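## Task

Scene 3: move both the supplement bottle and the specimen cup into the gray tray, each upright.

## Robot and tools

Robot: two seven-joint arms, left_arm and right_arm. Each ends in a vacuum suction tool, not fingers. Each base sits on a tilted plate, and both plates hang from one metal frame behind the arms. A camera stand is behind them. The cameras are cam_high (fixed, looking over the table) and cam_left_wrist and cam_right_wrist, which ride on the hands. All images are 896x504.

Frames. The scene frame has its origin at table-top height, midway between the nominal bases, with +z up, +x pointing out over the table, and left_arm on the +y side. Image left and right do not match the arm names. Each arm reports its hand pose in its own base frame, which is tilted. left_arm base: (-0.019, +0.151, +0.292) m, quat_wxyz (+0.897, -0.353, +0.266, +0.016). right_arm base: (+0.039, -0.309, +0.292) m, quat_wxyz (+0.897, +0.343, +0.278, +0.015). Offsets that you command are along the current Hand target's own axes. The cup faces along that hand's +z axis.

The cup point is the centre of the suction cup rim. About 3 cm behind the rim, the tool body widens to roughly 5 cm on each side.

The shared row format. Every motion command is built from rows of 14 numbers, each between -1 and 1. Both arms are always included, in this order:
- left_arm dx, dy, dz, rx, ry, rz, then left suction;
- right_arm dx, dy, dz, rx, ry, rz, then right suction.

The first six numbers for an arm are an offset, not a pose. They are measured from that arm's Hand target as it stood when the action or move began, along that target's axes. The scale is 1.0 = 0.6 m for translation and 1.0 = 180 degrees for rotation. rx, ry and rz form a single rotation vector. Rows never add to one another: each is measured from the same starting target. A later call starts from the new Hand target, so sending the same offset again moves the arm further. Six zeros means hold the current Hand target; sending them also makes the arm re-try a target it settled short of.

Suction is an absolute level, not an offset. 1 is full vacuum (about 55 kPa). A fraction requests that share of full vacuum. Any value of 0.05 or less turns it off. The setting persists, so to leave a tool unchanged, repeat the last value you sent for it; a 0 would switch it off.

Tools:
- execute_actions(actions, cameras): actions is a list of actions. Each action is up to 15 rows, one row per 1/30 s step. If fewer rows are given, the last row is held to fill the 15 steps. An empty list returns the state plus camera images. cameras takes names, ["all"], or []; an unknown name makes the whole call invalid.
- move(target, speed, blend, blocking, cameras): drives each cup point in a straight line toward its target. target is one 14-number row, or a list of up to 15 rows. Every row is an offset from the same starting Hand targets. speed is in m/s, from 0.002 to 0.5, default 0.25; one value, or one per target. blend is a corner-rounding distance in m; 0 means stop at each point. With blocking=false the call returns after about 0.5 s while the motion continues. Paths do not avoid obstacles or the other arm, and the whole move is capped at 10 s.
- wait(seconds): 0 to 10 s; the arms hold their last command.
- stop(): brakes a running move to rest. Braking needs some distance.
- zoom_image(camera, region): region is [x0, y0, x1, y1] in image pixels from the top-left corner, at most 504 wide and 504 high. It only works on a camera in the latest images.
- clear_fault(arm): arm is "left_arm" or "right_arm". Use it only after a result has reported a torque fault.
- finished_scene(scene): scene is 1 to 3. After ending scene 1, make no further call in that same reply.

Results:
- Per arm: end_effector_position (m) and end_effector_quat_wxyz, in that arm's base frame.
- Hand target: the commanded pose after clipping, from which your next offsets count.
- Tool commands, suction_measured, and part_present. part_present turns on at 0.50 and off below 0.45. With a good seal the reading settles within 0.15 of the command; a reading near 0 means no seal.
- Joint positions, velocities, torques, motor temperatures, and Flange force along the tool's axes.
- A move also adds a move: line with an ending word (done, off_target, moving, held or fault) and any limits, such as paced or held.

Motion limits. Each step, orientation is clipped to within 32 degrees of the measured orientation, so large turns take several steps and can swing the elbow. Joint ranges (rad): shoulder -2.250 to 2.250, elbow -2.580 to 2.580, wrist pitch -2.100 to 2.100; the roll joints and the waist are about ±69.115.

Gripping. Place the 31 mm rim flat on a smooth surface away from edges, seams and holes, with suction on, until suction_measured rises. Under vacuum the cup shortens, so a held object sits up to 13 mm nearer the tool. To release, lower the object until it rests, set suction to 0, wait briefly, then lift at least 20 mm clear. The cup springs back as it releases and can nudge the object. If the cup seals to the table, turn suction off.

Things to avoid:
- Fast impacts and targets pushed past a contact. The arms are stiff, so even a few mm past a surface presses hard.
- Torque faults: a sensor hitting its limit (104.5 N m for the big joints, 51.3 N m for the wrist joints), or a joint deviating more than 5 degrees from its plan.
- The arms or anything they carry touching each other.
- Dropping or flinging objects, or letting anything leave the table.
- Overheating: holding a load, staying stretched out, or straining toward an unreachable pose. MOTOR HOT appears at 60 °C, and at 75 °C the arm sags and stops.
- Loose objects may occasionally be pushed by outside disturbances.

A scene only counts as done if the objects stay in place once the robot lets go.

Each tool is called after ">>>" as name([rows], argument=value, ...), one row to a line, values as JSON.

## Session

>>> execute_actions(actions=[])

>>> zoom_image(camera="cam_high", region=[200, 100, 560, 400])

Scene clock: 0.00 s.
left_arm: end_effector_position=(+0.5871, -0.1917, +0.3715) suction_measured=0.00 part_present=0 end_effector_quat_wxyz=(+0.056, +0.898, -0.006, +0.437) | right_arm: end_effector_position=(+0.8371, +0.2340, +0.2003) suction_measured=0.01 part_present=0 end_effector_quat_wxyz=(-0.118, +0.750, -0.520, +0.392)
Joint positions: left_arm=[1.237 0.927 -1.74 1.72 -1.565 -0.949 2.365] | right_arm=[-0.449 1.221 -0.097 0.49 3.977 -0.926 1.129]
Joint velocities: within noise
Joint torques (N m): no reading
Motor temperatures (°C): left_arm=[31 21 23 23 30 35 36] | right_arm=[24 19 27 25 29 31 37]
Flange force (N): no reading
Hand target: left_arm +0.5871, -0.1917, +0.3715; +0.056, +0.898, -0.006, +0.437 | right_arm +0.8371, +0.2341, +0.2003; -0.118, +0.750, -0.520, +0.392
Tool commands: left_gripper/suction=+0.0 right_gripper/suction=+0.0
camera_calibration:
cam_left_wrist: T_world_to_cam=[[0.636724, 0.0316943, 0.77044, -0.650348], [-0.078725, -0.991262, 0.10584, -0.12967], [0.767063, -0.128044, -0.628665, -0.127711], [0, 0, 0, 1]] pos_world=[0.501846, -0.124277, 0.434491]
cam_right_wrist: T_world_to_cam=[[0.167519, -0.857373, 0.486672, -0.0401902], [-0.694268, -0.453075, -0.559209, 0.853299], [0.699949, -0.244203, -0.671145, -0.278357], [0, 0, 0, 1]] pos_world=[0.793987, 0.284175, 0.309914]

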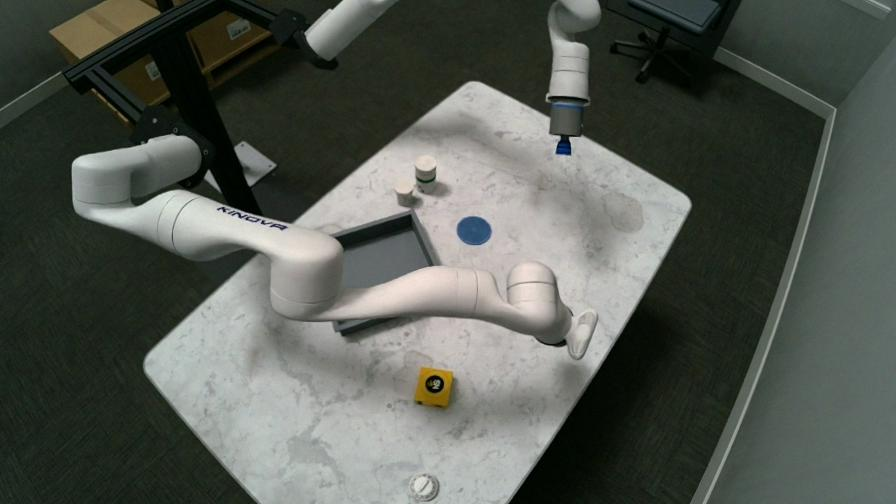

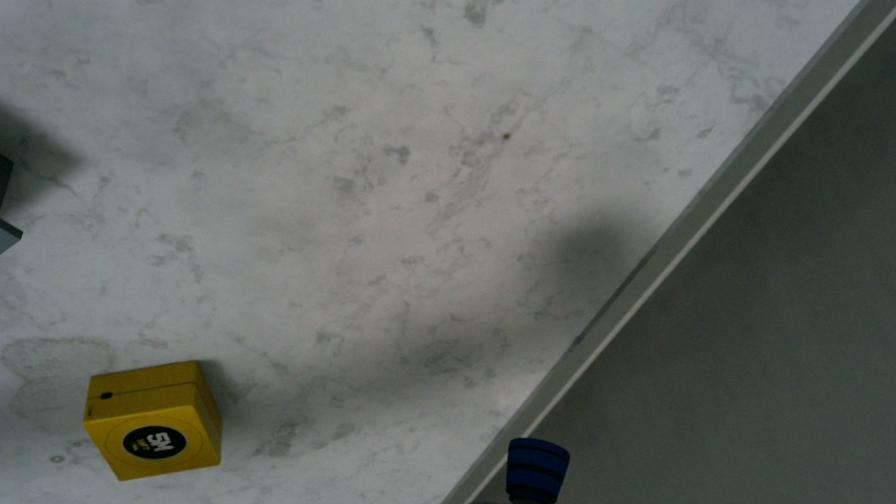

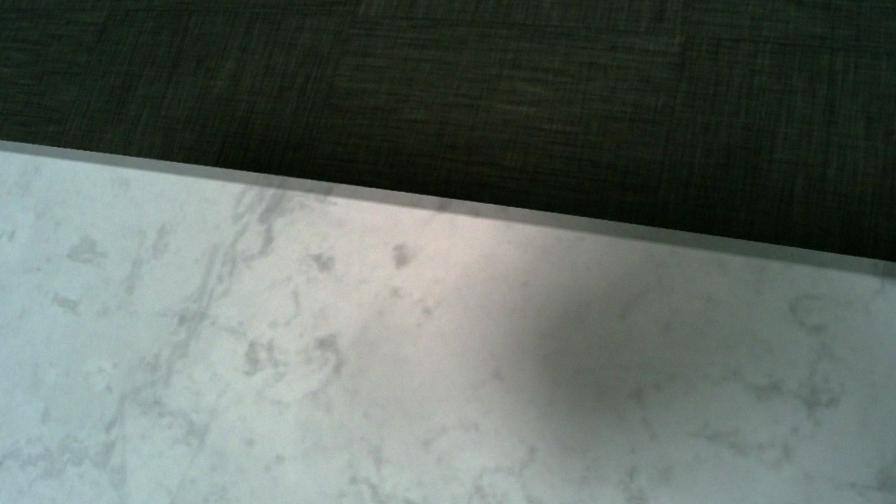

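Scaled by 1.400 from the camera's 896x504 image, which has a finer 1280x720 frame.

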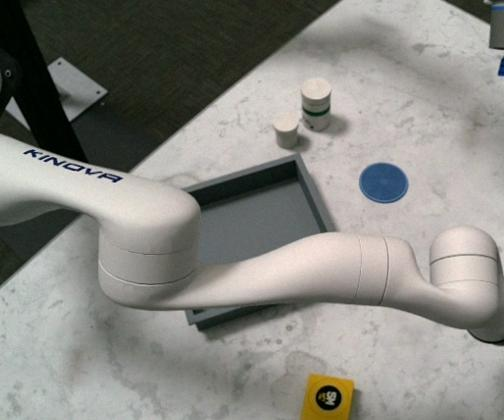

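>>> zoom_image(camera="cam_high", region=[375, 140, 455, 220])

Scaled by 6.300 from the camera's 896x504 image, which has a finer 1280x720 frame.

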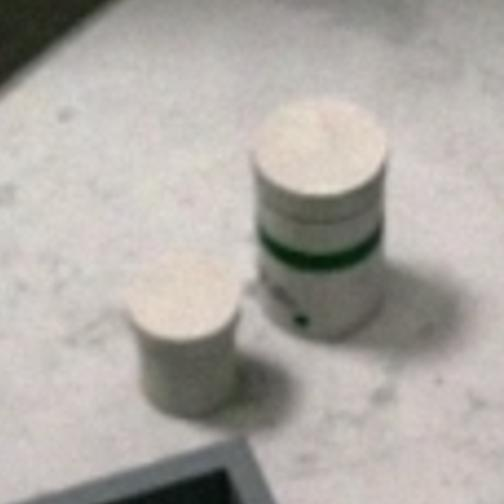

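>>> move(target=[-0.5444, -0.19373, -0.13452, 0.252, -0.05436, 0, 0, 0.45138, 0.53068, -0.7102, 0, 0, 0, 0], speed=0.35, cameras=["cam_high", "cam_left_wrist"])

Scene clock: 18.87 s.
left_arm: end_effector_position=(+0.3287, -0.0800, +0.1535) suction_measured=0.00 part_present=0 end_effector_quat_wxyz=(-0.295, +0.883, +0.158, +0.329) | right_arm: end_effector_position=(+0.3570, -0.0410, +0.4240) suction_measured=0.01 part_present=0 end_effector_quat_wxyz=(-0.117, +0.750, -0.520, +0.392)
Joint positions: left_arm=[1.713 1.604 -1.807 2.256 -2.049 -0.921 3.03] | right_arm=[-0.372 -0.358 0.049 2.154 3.876 -0.752 1.213]
Joint torques (N m): left_arm=[9.42 -6.93 -3.98 -4.05 0.04 -0.13 0.1] | right_arm=[-0.1 -3.7 -5.77 -5.08 -0.15 0.65 0.25]
Flange force (N): left_arm=[0.7 -5.3 4.0] | right_arm=[1.8 4.3 1.0]
Hand target: left_arm +0.3287, -0.0800, +0.1535; -0.295, +0.883, +0.158, +0.329 | right_arm +0.3570, -0.0410, +0.4240; -0.118, +0.750, -0.520, +0.392
Off the commanded pose: left_arm 0.000 m, 0 deg | right_arm 0.000 m, 0 deg.
move: done
camera_calibration:
cam_left_wrist: T_world_to_cam=[[0.746591, 0.0965438, 0.658241, -0.335172], [0.459894, -0.789837, -0.405777, -0.0986912], [0.480728, 0.60567, -0.634085, 0.101368], [0, 0, 0, 1]] pos_world=[0.246893, -0.106987, 0.244854]
Images, in order (width x height): cam_high 896x504, cam_left_wrist 896x504.

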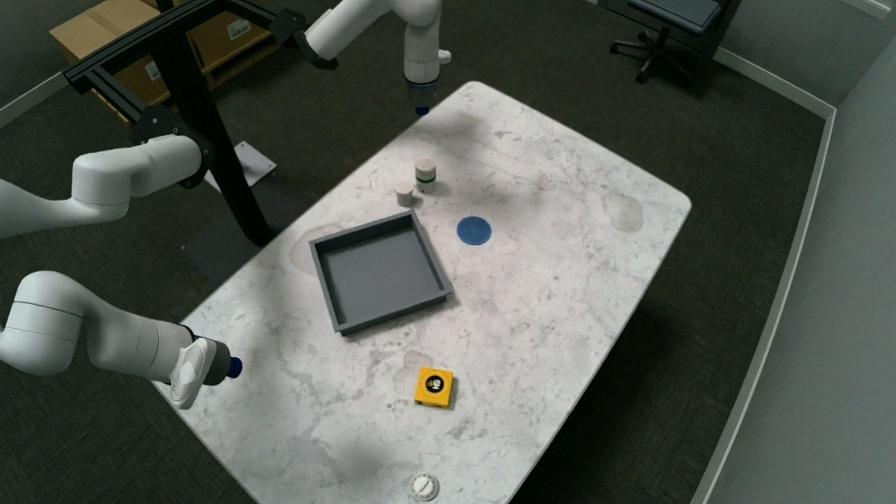

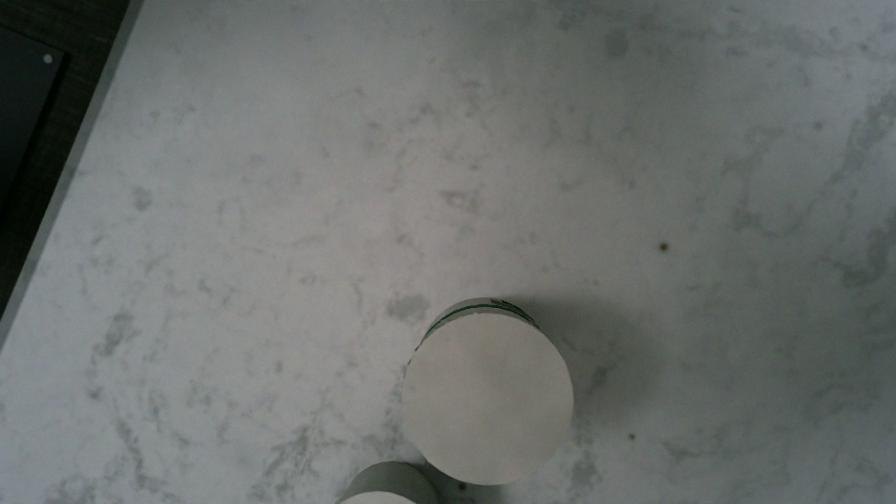

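>>> move([
  [0.0097, -0.0037, 0.265, 0, 0, 0, 1, 0, 0, 0, 0, 0, 0, 0],
  [0.0097, -0.0037, 0.3015, 0, 0, 0, 1, 0, 0, 0, 0, 0, 0, 0],
], speed=[0.3, 0.05], blend=[0.004, 0])

Scene clock: 23.90 s.
left_arm: end_effector_position=(+0.4202, +0.0352, +0.0482) suction_measured=0.28 part_present=0 end_effector_quat_wxyz=(-0.295, +0.883, +0.158, +0.329) | right_arm: end_effector_position=(+0.3570, -0.0410, +0.4240) suction_measured=0.01 part_present=0 end_effector_quat_wxyz=(-0.118, +0.750, -0.520, +0.392)
Joint positions: left_arm=[1.275 1.775 -1.528 2.245 -1.316 -0.751 2.502] | right_arm=[-0.372 -0.358 0.049 2.154 3.876 -0.752 1.213]
Joint torques (N m): left_arm=[11.76 -8.66 -3.68 -0.28 0.08 -0.1 0.13] | right_arm=[-0.11 -3.67 -5.83 -5.13 -0.14 0.61 0.22]
Flange force (N): left_arm=[0.4 -5.3 0.8] | right_arm=[2.2 4.5 1.2]
Hand target: left_arm +0.4202, +0.0352, +0.0481; -0.295, +0.883, +0.158, +0.329 | right_arm +0.3570, -0.0410, +0.4240; -0.118, +0.750, -0.520, +0.392
Off the commanded pose: left_arm 0.000 m, 0 deg | right_arm 0.000 m, 0 deg.
move: done

>>> move([
  [0, 0, -0.14167, 0, 0, 0, 1, 0, 0, 0, 0, 0, 0, 0],
  [0.0563, 0.4963, -0.14167, 0, 0, 0, 1, 0, 0, 0, 0, 0, 0, 0],
  [0.0563, 0.4963, -0.015, 0, 0, 0, 1, 0, 0, 0, 0, 0, 0, 0],
], speed=[0.12, 0.3, 0.2], blend=[0.02, 0.03, 0], cameras=["cam_high"])

>>> zoom_image(camera="cam_high", region=[290, 160, 480, 350])

Scene clock: 32.30 s.
left_arm: end_effector_position=(+0.5814, -0.1987, -0.0478) suction_measured=0.96 part_present=1 end_effector_quat_wxyz=(-0.295, +0.883, +0.158, +0.329) | right_arm: end_effector_position=(+0.3570, -0.0410, +0.4240) suction_measured=0.01 part_present=0 end_effector_quat_wxyz=(-0.118, +0.750, -0.520, +0.392)
Joint positions: left_arm=[1.201 1.892 -1.628 1.203 -2.074 -1.016 3.765] | right_arm=[-0.372 -0.358 0.049 2.154 3.876 -0.752 1.213]
Joint torques (N m): left_arm=[17.25 -13.96 -5.12 -4.43 0.04 -0.19 0.15] | right_arm=[-0.02 -3.76 -5.78 -5.06 -0.14 0.63 0.26]
Flange force (N): left_arm=[0.6 -5.9 2.2] | right_arm=[1.9 4.1 1.1]
Hand target: left_arm +0.5815, -0.1987, -0.0478; -0.295, +0.883, +0.158, +0.329 | right_arm +0.3570, -0.0410, +0.4240; -0.118, +0.750, -0.520, +0.392
Off the commanded pose: left_arm 0.000 m, 0 deg | right_arm 0.000 m, 0 deg.
move: done
Images, in order (width x height): cam_high 896x504.

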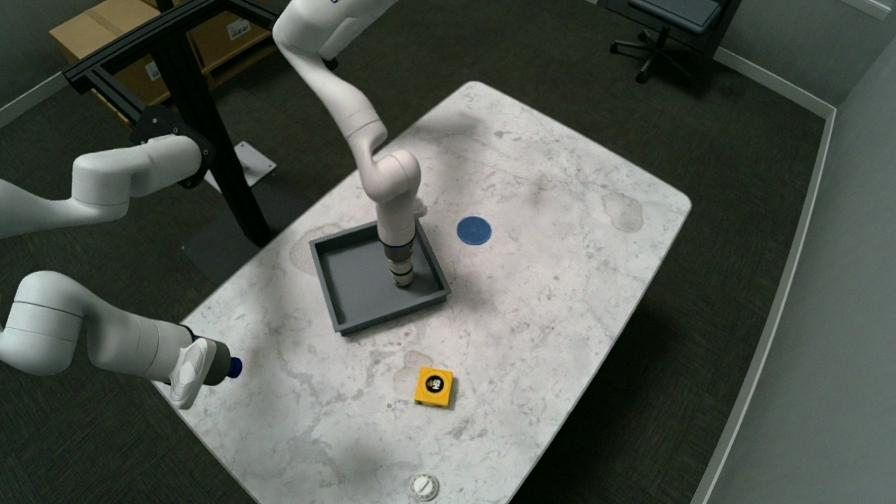

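Scaled by 2.653 from the camera's 896x504 image, which has a finer 1280x720 frame.

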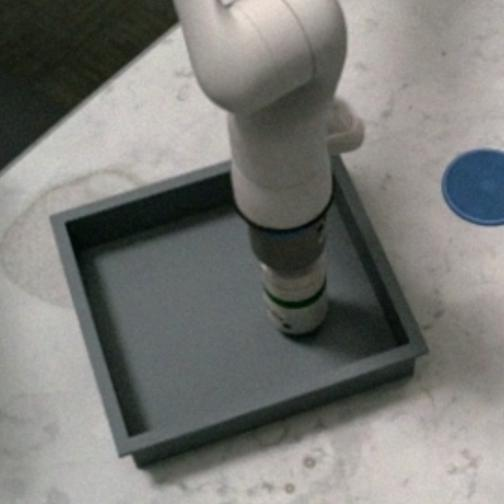

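>>> move([
  [0, 0, 0.02, 0, 0, 0, 1, 0, 0, 0, 0, 0, 0, 0],
  [0, 0, 0.0255, 0, 0, 0, 1, 0, 0, 0, 0, 0, 0, 0],
], speed=[0.1, 0.03], blend=[0.002, 0])

Scene clock: 33.90 s.
left_arm: end_effector_position=(+0.5889, -0.1892, -0.0571) suction_measured=0.98 part_present=1 end_effector_quat_wxyz=(-0.295, +0.883, +0.158, +0.329) | right_arm: end_effector_position=(+0.3570, -0.0410, +0.4240) suction_measured=0.01 part_present=0 end_effector_quat_wxyz=(-0.118, +0.750, -0.520, +0.392)
Joint positions: left_arm=[1.177 1.905 -1.624 1.191 -2.065 -0.996 3.764] | right_arm=[-0.372 -0.358 0.049 2.154 3.876 -0.752 1.213]
Joint torques (N m): left_arm=[17.22 -13.94 -4.95 -4.44 0.06 -0.2 0.1] | right_arm=[-0.09 -3.7 -5.75 -5.16 -0.12 0.63 0.25]
Flange force (N): left_arm=[0.4 -6.3 1.8] | right_arm=[1.7 4.5 1.1]
Hand target: left_arm +0.5889, -0.1891, -0.0571; -0.295, +0.883, +0.158, +0.329 | right_arm +0.3570, -0.0410, +0.4240; -0.118, +0.750, -0.520, +0.392
Off the commanded pose: left_arm 0.000 m, 0 deg | right_arm 0.000 m, 0 deg.
move: done; blend cut to 0.0017 m at target 1

>>> move(target=[0, 0, 0.003, 0, 0, 0, 1, 0, 0, 0, 0, 0, 0, 0], speed=0.03)

>>> move(target=[0, 0, 0.0025, 0, 0, 0, 1, 0, 0, 0, 0, 0, 0, 0], speed=0.03)

Scene clock: 35.33 s.
left_arm: end_effector_position=(+0.5898, -0.1881, -0.0582) suction_measured=0.99 part_present=1 end_effector_quat_wxyz=(-0.295, +0.883, +0.158, +0.329) | right_arm: end_effector_position=(+0.3570, -0.0410, +0.4240) suction_measured=0.01 part_present=0 end_effector_quat_wxyz=(-0.118, +0.750, -0.520, +0.392)
Joint positions: left_arm=[1.175 1.906 -1.623 1.19 -2.064 -0.994 3.764] | right_arm=[-0.372 -0.358 0.049 2.154 3.876 -0.752 1.213]
Joint torques (N m): left_arm=[14.69 -11.73 -3.69 -4.23 0.26 0.09 0.12] | right_arm=[-0.07 -3.76 -5.77 -5.05 -0.13 0.56 0.26]
Flange force (N): left_arm=[0.2 -7.8 -4.7] | right_arm=[1.9 4.2 1.4]
Hand target: left_arm +0.5898, -0.1880, -0.0582; -0.295, +0.883, +0.158, +0.329 | right_arm +0.3570, -0.0410, +0.4240; -0.118, +0.750, -0.520, +0.392
Off the commanded pose: left_arm 0.000 m, 0 deg | right_arm 0.000 m, 0 deg.
move: done

Scene clock: 36.03 s.
left_arm: end_effector_position=(+0.5905, -0.1871, -0.0591) suction_measured=0.96 part_present=1 end_effector_quat_wxyz=(-0.295, +0.883, +0.158, +0.329) | right_arm: end_effector_position=(+0.3570, -0.0410, +0.4240) suction_measured=0.01 part_present=0 end_effector_quat_wxyz=(-0.118, +0.750, -0.520, +0.392)
Joint positions: left_arm=[1.172 1.908 -1.623 1.188 -2.063 -0.992 3.764] | right_arm=[-0.372 -0.358 0.049 2.154 3.876 -0.752 1.213]
Joint torques (N m): left_arm=[4.58 -3.77 0.57 -2.97 0.8 1.11 0.11] | right_arm=[-0.1 -3.69 -5.75 -5.12 -0.16 0.6 0.23]
Flange force (N): left_arm=[-1.9 -12.1 -29.2] | right_arm=[1.8 4.5 1.2]
Hand target: left_arm +0.5905, -0.1871, -0.0591; -0.295, +0.883, +0.158, +0.329 | right_arm +0.3570, -0.0410, +0.4240; -0.118, +0.750, -0.520, +0.392
Off the commanded pose: left_arm 0.000 m, 0 deg | right_arm 0.000 m, 0 deg.
move: done

>>> execute_actions([
  [[0, 0, -0.0025, 0, 0, 0, 0, 0, 0, 0, 0, 0, 0, 0]],
])

>>> move([
  [0, 0, -0.06, 0, 0, 0, 0, 0, 0, 0, 0, 0, 0, 0],
  [-0.12427, -0.39755, -0.23167, 0, 0, 0, 0, 0, 0, 0, 0, 0, 0, 0],
], speed=[0.08, 0.3], blend=[0.01, 0], cameras=["cam_high", "cam_left_wrist"])

Scene clock: 39.10 s.
left_arm: end_effector_position=(+0.5898, -0.1880, -0.0582) suction_measured=0.00 part_present=0 end_effector_quat_wxyz=(-0.295, +0.883, +0.158, +0.329) | right_arm: end_effector_position=(+0.3570, -0.0410, +0.4240) suction_measured=0.01 part_present=0 end_effector_quat_wxyz=(-0.118, +0.750, -0.520, +0.392)
Joint positions: left_arm=[1.175 1.906 -1.623 1.19 -2.064 -0.994 3.764] | right_arm=[-0.372 -0.358 0.049 2.154 3.876 -0.752 1.213]
Joint torques (N m): left_arm=[11.61 -9.17 -2.19 -3.6 0.38 0.16 0.1] | right_arm=[-0.09 -3.68 -5.72 -5.11 -0.14 0.61 0.26]
Hand target: left_arm +0.5898, -0.1880, -0.0582; -0.295, +0.883, +0.158, +0.329 | right_arm +0.3570, -0.0410, +0.4240; -0.118, +0.750, -0.520, +0.392
Off the commanded pose: left_arm 0.000 m, 0 deg | right_arm 0.000 m, 0 deg.

Scene clock: 41.03 s.
left_arm: end_effector_position=(+0.3545, -0.0960, +0.0757) suction_measured=0.00 part_present=0 end_effector_quat_wxyz=(-0.295, +0.883, +0.158, +0.329) | right_arm: end_effector_position=(+0.3570, -0.0410, +0.4240) suction_measured=0.01 part_present=0 end_effector_quat_wxyz=(-0.118, +0.750, -0.520, +0.392)
Joint positions: left_arm=[1.686 1.712 -1.596 2.163 -1.927 -0.858 3.179] | right_arm=[-0.372 -0.358 0.049 2.154 3.876 -0.752 1.213]
Joint torques (N m): left_arm=[10.13 -8.91 -4.2 -3.24 0 -0.13 0.15] | right_arm=[-0.17 -3.7 -5.81 -5.11 -0.13 0.6 0.24]
Flange force (N): left_arm=[1.4 -5.6 3.1] | right_arm=[2.0 4.5 1.3]
Hand target: left_arm +0.3544, -0.0960, +0.0757; -0.295, +0.883, +0.158, +0.329 | right_arm +0.3570, -0.0410, +0.4240; -0.118, +0.750, -0.520, +0.392
Off the commanded pose: left_arm 0.000 m, 0 deg | right_arm 0.000 m, 0 deg.
move: done
camera_calibration:
cam_left_wrist: T_world_to_cam=[[0.746626, 0.0965896, 0.658194, -0.3016], [0.459917, -0.789809, -0.405805, -0.154715], [0.480651, 0.6057, -0.634115, 0.0494023], [0, 0, 0, 1]] pos_world=[0.272593, -0.122987, 0.167054]
Images, in order (width x height): cam_high 896x504, cam_left_wrist 896x504.

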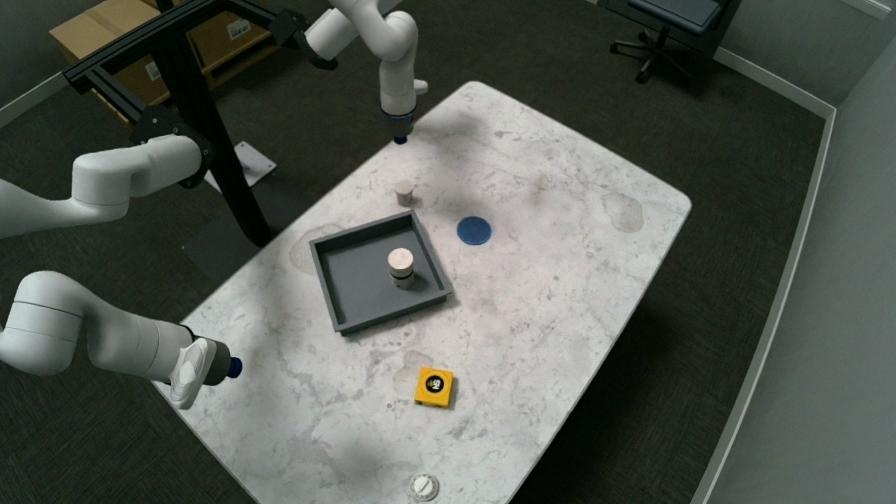

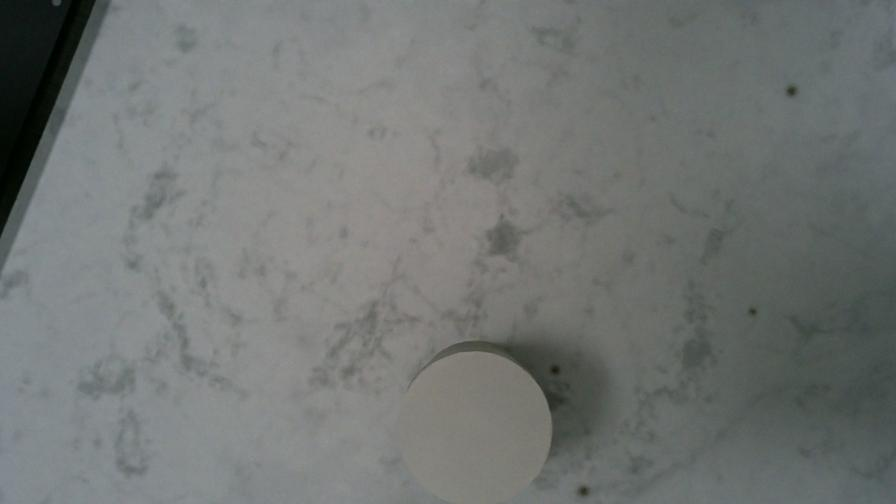

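>>> move([
  [0.0031, 0.0083, 0.245, 0, 0, 0, 1, 0, 0, 0, 0, 0, 0, 0],
  [0.0031, 0.0083, 0.2892, 0, 0, 0, 1, 0, 0, 0, 0, 0, 0, 0],
], speed=[0.3, 0.05], blend=[0.004, 0])

Scene clock: 45.27 s.
left_arm: end_effector_position=(+0.4429, +0.0087, -0.0308) suction_measured=0.39 part_present=0 end_effector_quat_wxyz=(-0.295, +0.883, +0.158, +0.329) | right_arm: end_effector_position=(+0.3570, -0.0410, +0.4240) suction_measured=0.01 part_present=0 end_effector_quat_wxyz=(-0.118, +0.750, -0.520, +0.392)
Joint positions: left_arm=[1.324 1.918 -1.404 2.068 -1.36 -0.692 2.806] | right_arm=[-0.372 -0.358 0.049 2.154 3.876 -0.752 1.213]
Joint torques (N m): left_arm=[12.07 -10.28 -3.82 -0.51 -0.04 -0.15 0.14] | right_arm=[-0.1 -3.69 -5.79 -5.12 -0.16 0.6 0.23]
Flange force (N): left_arm=[1.3 -5.3 0.8] | right_arm=[2.0 4.5 1.2]
Hand target: left_arm +0.4429, +0.0087, -0.0309; -0.295, +0.883, +0.158, +0.329 | right_arm +0.3570, -0.0410, +0.4240; -0.118, +0.750, -0.520, +0.392
Off the commanded pose: left_arm 0.000 m, 0 deg | right_arm 0.000 m, 0 deg.
move: done

>>> move([
  [0, 0, -0.10833, 0, 0, 0, 1, 0, 0, 0, 0, 0, 0, 0],
  [-0.03, 0.2801, -0.10833, 0, 0, 0, 1, 0, 0, 0, 0, 0, 0, 0],
  [-0.03, 0.2801, -0.005, 0, 0, 0, 1, 0, 0, 0, 0, 0, 0, 0],
], speed=[0.12, 0.3, 0.2], blend=[0.015, 0.02, 0], cameras=["cam_high"])

>>> zoom_image(camera="cam_high", region=[290, 160, 480, 350])

Scene clock: 50.87 s.
left_arm: end_effector_position=(+0.5077, -0.1252, -0.1112) suction_measured=0.99 part_present=1 end_effector_quat_wxyz=(-0.295, +0.883, +0.158, +0.329) | right_arm: end_effector_position=(+0.3570, -0.0410, +0.4240) suction_measured=0.01 part_present=0 end_effector_quat_wxyz=(-0.118, +0.750, -0.520, +0.392)
Joint positions: left_arm=[1.35 2.001 -1.446 1.53 -1.898 -0.803 3.619] | right_arm=[-0.372 -0.358 0.049 2.154 3.876 -0.752 1.213]
Joint torques (N m): left_arm=[14.29 -13.49 -4.99 -2.94 0.05 -0.18 0.1] | right_arm=[-0.05 -3.7 -5.73 -5.07 -0.15 0.63 0.23]
Flange force (N): left_arm=[1.6 -5.3 1.6] | right_arm=[1.8 4.2 1.0]
Hand target: left_arm +0.5077, -0.1252, -0.1112; -0.295, +0.883, +0.158, +0.329 | right_arm +0.3570, -0.0410, +0.4240; -0.118, +0.750, -0.520, +0.392
Off the commanded pose: left_arm 0.000 m, 0 deg | right_arm 0.000 m, 0 deg.
move: done
Images, in order (width x height): cam_high 896x504.

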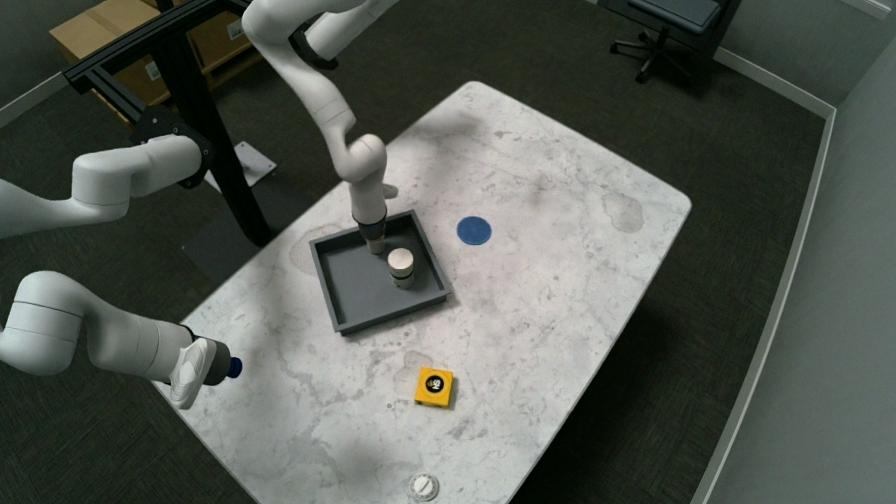

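Scaled by 2.653 from the camera's 896x504 image, which has a finer 1280x720 frame.

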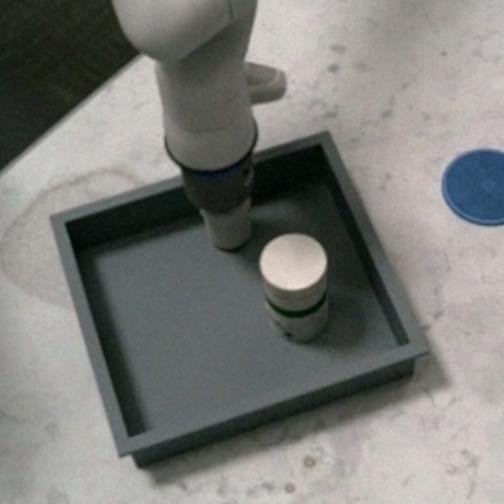

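>>> move([
  [0, 0, 0.011, 0, 0, 0, 1, 0, 0, 0, 0, 0, 0, 0],
  [0, 0, 0.0145, 0, 0, 0, 1, 0, 0, 0, 0, 0, 0, 0],
], speed=[0.08, 0.03], blend=[0.001, 0])

>>> move(target=[0, 0, 0.0025, 0, 0, 0, 1, 0, 0, 0, 0, 0, 0, 0], speed=0.03)

Scene clock: 52.67 s.
left_arm: end_effector_position=(+0.5119, -0.1199, -0.1165) suction_measured=0.98 part_present=1 end_effector_quat_wxyz=(-0.295, +0.883, +0.158, +0.329) | right_arm: end_effector_position=(+0.3570, -0.0410, +0.4240) suction_measured=0.01 part_present=0 end_effector_quat_wxyz=(-0.118, +0.750, -0.520, +0.392)
Joint positions: left_arm=[1.335 2.009 -1.443 1.521 -1.89 -0.792 3.616] | right_arm=[-0.372 -0.358 0.049 2.154 3.876 -0.752 1.213]
Joint torques (N m): left_arm=[-3.75 1.86 3.43 -4 1.43 2.14 0.12] | right_arm=[-0.04 -3.69 -5.7 -5.15 -0.17 0.6 0.26]
Flange force (N): left_arm=[-3.2 -16.6 -53.9] | right_arm=[1.4 4.5 1.1]
Hand target: left_arm +0.5119, -0.1197, -0.1165; -0.295, +0.883, +0.158, +0.329 | right_arm +0.3570, -0.0410, +0.4240; -0.118, +0.750, -0.520, +0.392
Off the commanded pose: left_arm 0.000 m, 0 deg | right_arm 0.000 m, 0 deg.
move: done

Scene clock: 53.37 s.
left_arm: end_effector_position=(+0.5127, -0.1189, -0.1174) suction_measured=0.99 part_present=1 end_effector_quat_wxyz=(-0.295, +0.883, +0.158, +0.329) | right_arm: end_effector_position=(+0.3570, -0.0410, +0.4240) suction_measured=0.01 part_present=0 end_effector_quat_wxyz=(-0.118, +0.750, -0.520, +0.392)
Joint positions: left_arm=[1.332 2.011 -1.442 1.519 -1.888 -0.79 3.615] | right_arm=[-0.372 -0.358 0.049 2.154 3.876 -0.752 1.213]
Joint torques (N m): left_arm=[-14.8 11.45 8.47 -3.73 1.96 3.25 0.12] | right_arm=[-0.09 -3.76 -5.74 -5.07 -0.11 0.58 0.27]
Flange force (N): left_arm=[-5.5 -21.0 -86.3] | right_arm=[1.7 4.2 1.3]
Hand target: left_arm +0.5127, -0.1188, -0.1175; -0.295, +0.883, +0.158, +0.329 | right_arm +0.3570, -0.0410, +0.4240; -0.118, +0.750, -0.520, +0.392
Off the commanded pose: left_arm 0.000 m, 0 deg | right_arm 0.000 m, 0 deg.
move: done

>>> execute_actions([
  [[0, 0, -0.0065, 0, 0, 0, 1, 0, 0, 0, 0, 0, 0, 0]],
  [[0, 0, 0, 0, 0, 0, 0, 0, 0, 0, 0, 0, 0, 0]],
])

>>> move([
  [0, 0, -0.045, 0, 0, 0, 0, 0, 0, 0, 0, 0, 0, 0],
  [0, 0, -0.2, 0, 0, 0, 0, 0, 0, 0, 0, 0, 0, 0],
], speed=[0.08, 0.25], blend=[0.01, 0], cameras=["cam_high"])

>>> zoom_image(camera="cam_high", region=[290, 160, 480, 350])

Scene clock: 56.53 s.
left_arm: end_effector_position=(+0.5107, -0.1213, -0.1151) suction_measured=0.00 part_present=0 end_effector_quat_wxyz=(-0.295, +0.883, +0.158, +0.329) | right_arm: end_effector_position=(+0.3570, -0.0410, +0.4240) suction_measured=0.01 part_present=0 end_effector_quat_wxyz=(-0.118, +0.750, -0.520, +0.392)
Joint positions: left_arm=[1.339 2.007 -1.444 1.523 -1.892 -0.795 3.617] | right_arm=[-0.372 -0.358 0.049 2.154 3.876 -0.752 1.213]
Joint torques (N m): left_arm=[9.41 -9.06 -2.09 -3.1 0.38 0.13 0.14] | right_arm=[-0.12 -3.71 -5.76 -5.15 -0.08 0.6 0.24]
Hand target: left_arm +0.5108, -0.1212, -0.1151; -0.295, +0.883, +0.158, +0.329 | right_arm +0.3570, -0.0410, +0.4240; -0.118, +0.750, -0.520, +0.392
Off the commanded pose: left_arm 0.000 m, 0 deg | right_arm 0.000 m, 0 deg.

Scene clock: 57.67 s.
left_arm: end_effector_position=(+0.4522, -0.1961, -0.0420) suction_measured=0.00 part_present=0 end_effector_quat_wxyz=(-0.295, +0.883, +0.158, +0.329) | right_arm: end_effector_position=(+0.3570, -0.0410, +0.4240) suction_measured=0.01 part_present=0 end_effector_quat_wxyz=(-0.118, +0.750, -0.520, +0.392)
Joint positions: left_arm=[1.528 1.89 -1.514 1.596 -2.033 -0.968 3.683] | right_arm=[-0.372 -0.358 0.049 2.154 3.876 -0.752 1.213]
Joint torques (N m): left_arm=[13.47 -13.11 -5.2 -4.11 0.04 -0.26 0.08] | right_arm=[-0.07 -3.67 -5.74 -5.15 -0.15 0.54 0.24]
Flange force (N): left_arm=[1.4 -5.6 1.9] | right_arm=[1.7 4.6 1.3]
Hand target: left_arm +0.4522, -0.1962, -0.0419; -0.295, +0.883, +0.158, +0.329 | right_arm +0.3570, -0.0410, +0.4240; -0.118, +0.750, -0.520, +0.392
Off the commanded pose: left_arm 0.000 m, 0 deg | right_arm 0.000 m, 0 deg.
move: done
Images, in order (width x height): cam_high 896x504.

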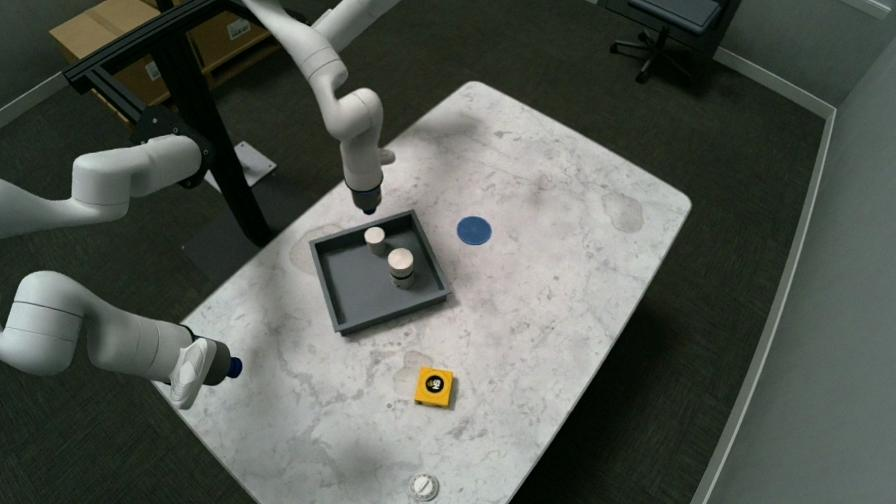

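Scaled by 2.653 from the camera's 896x504 image, which has a finer 1280x720 frame.

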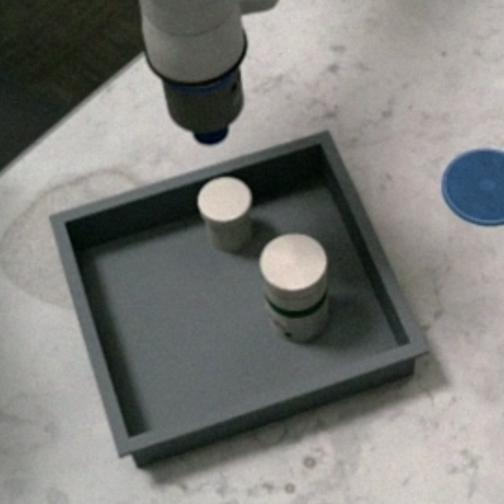

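Both items stand upright inside the tray and have been released.

>>> finished_scene(scene=3)

The scene is finished: the task was done.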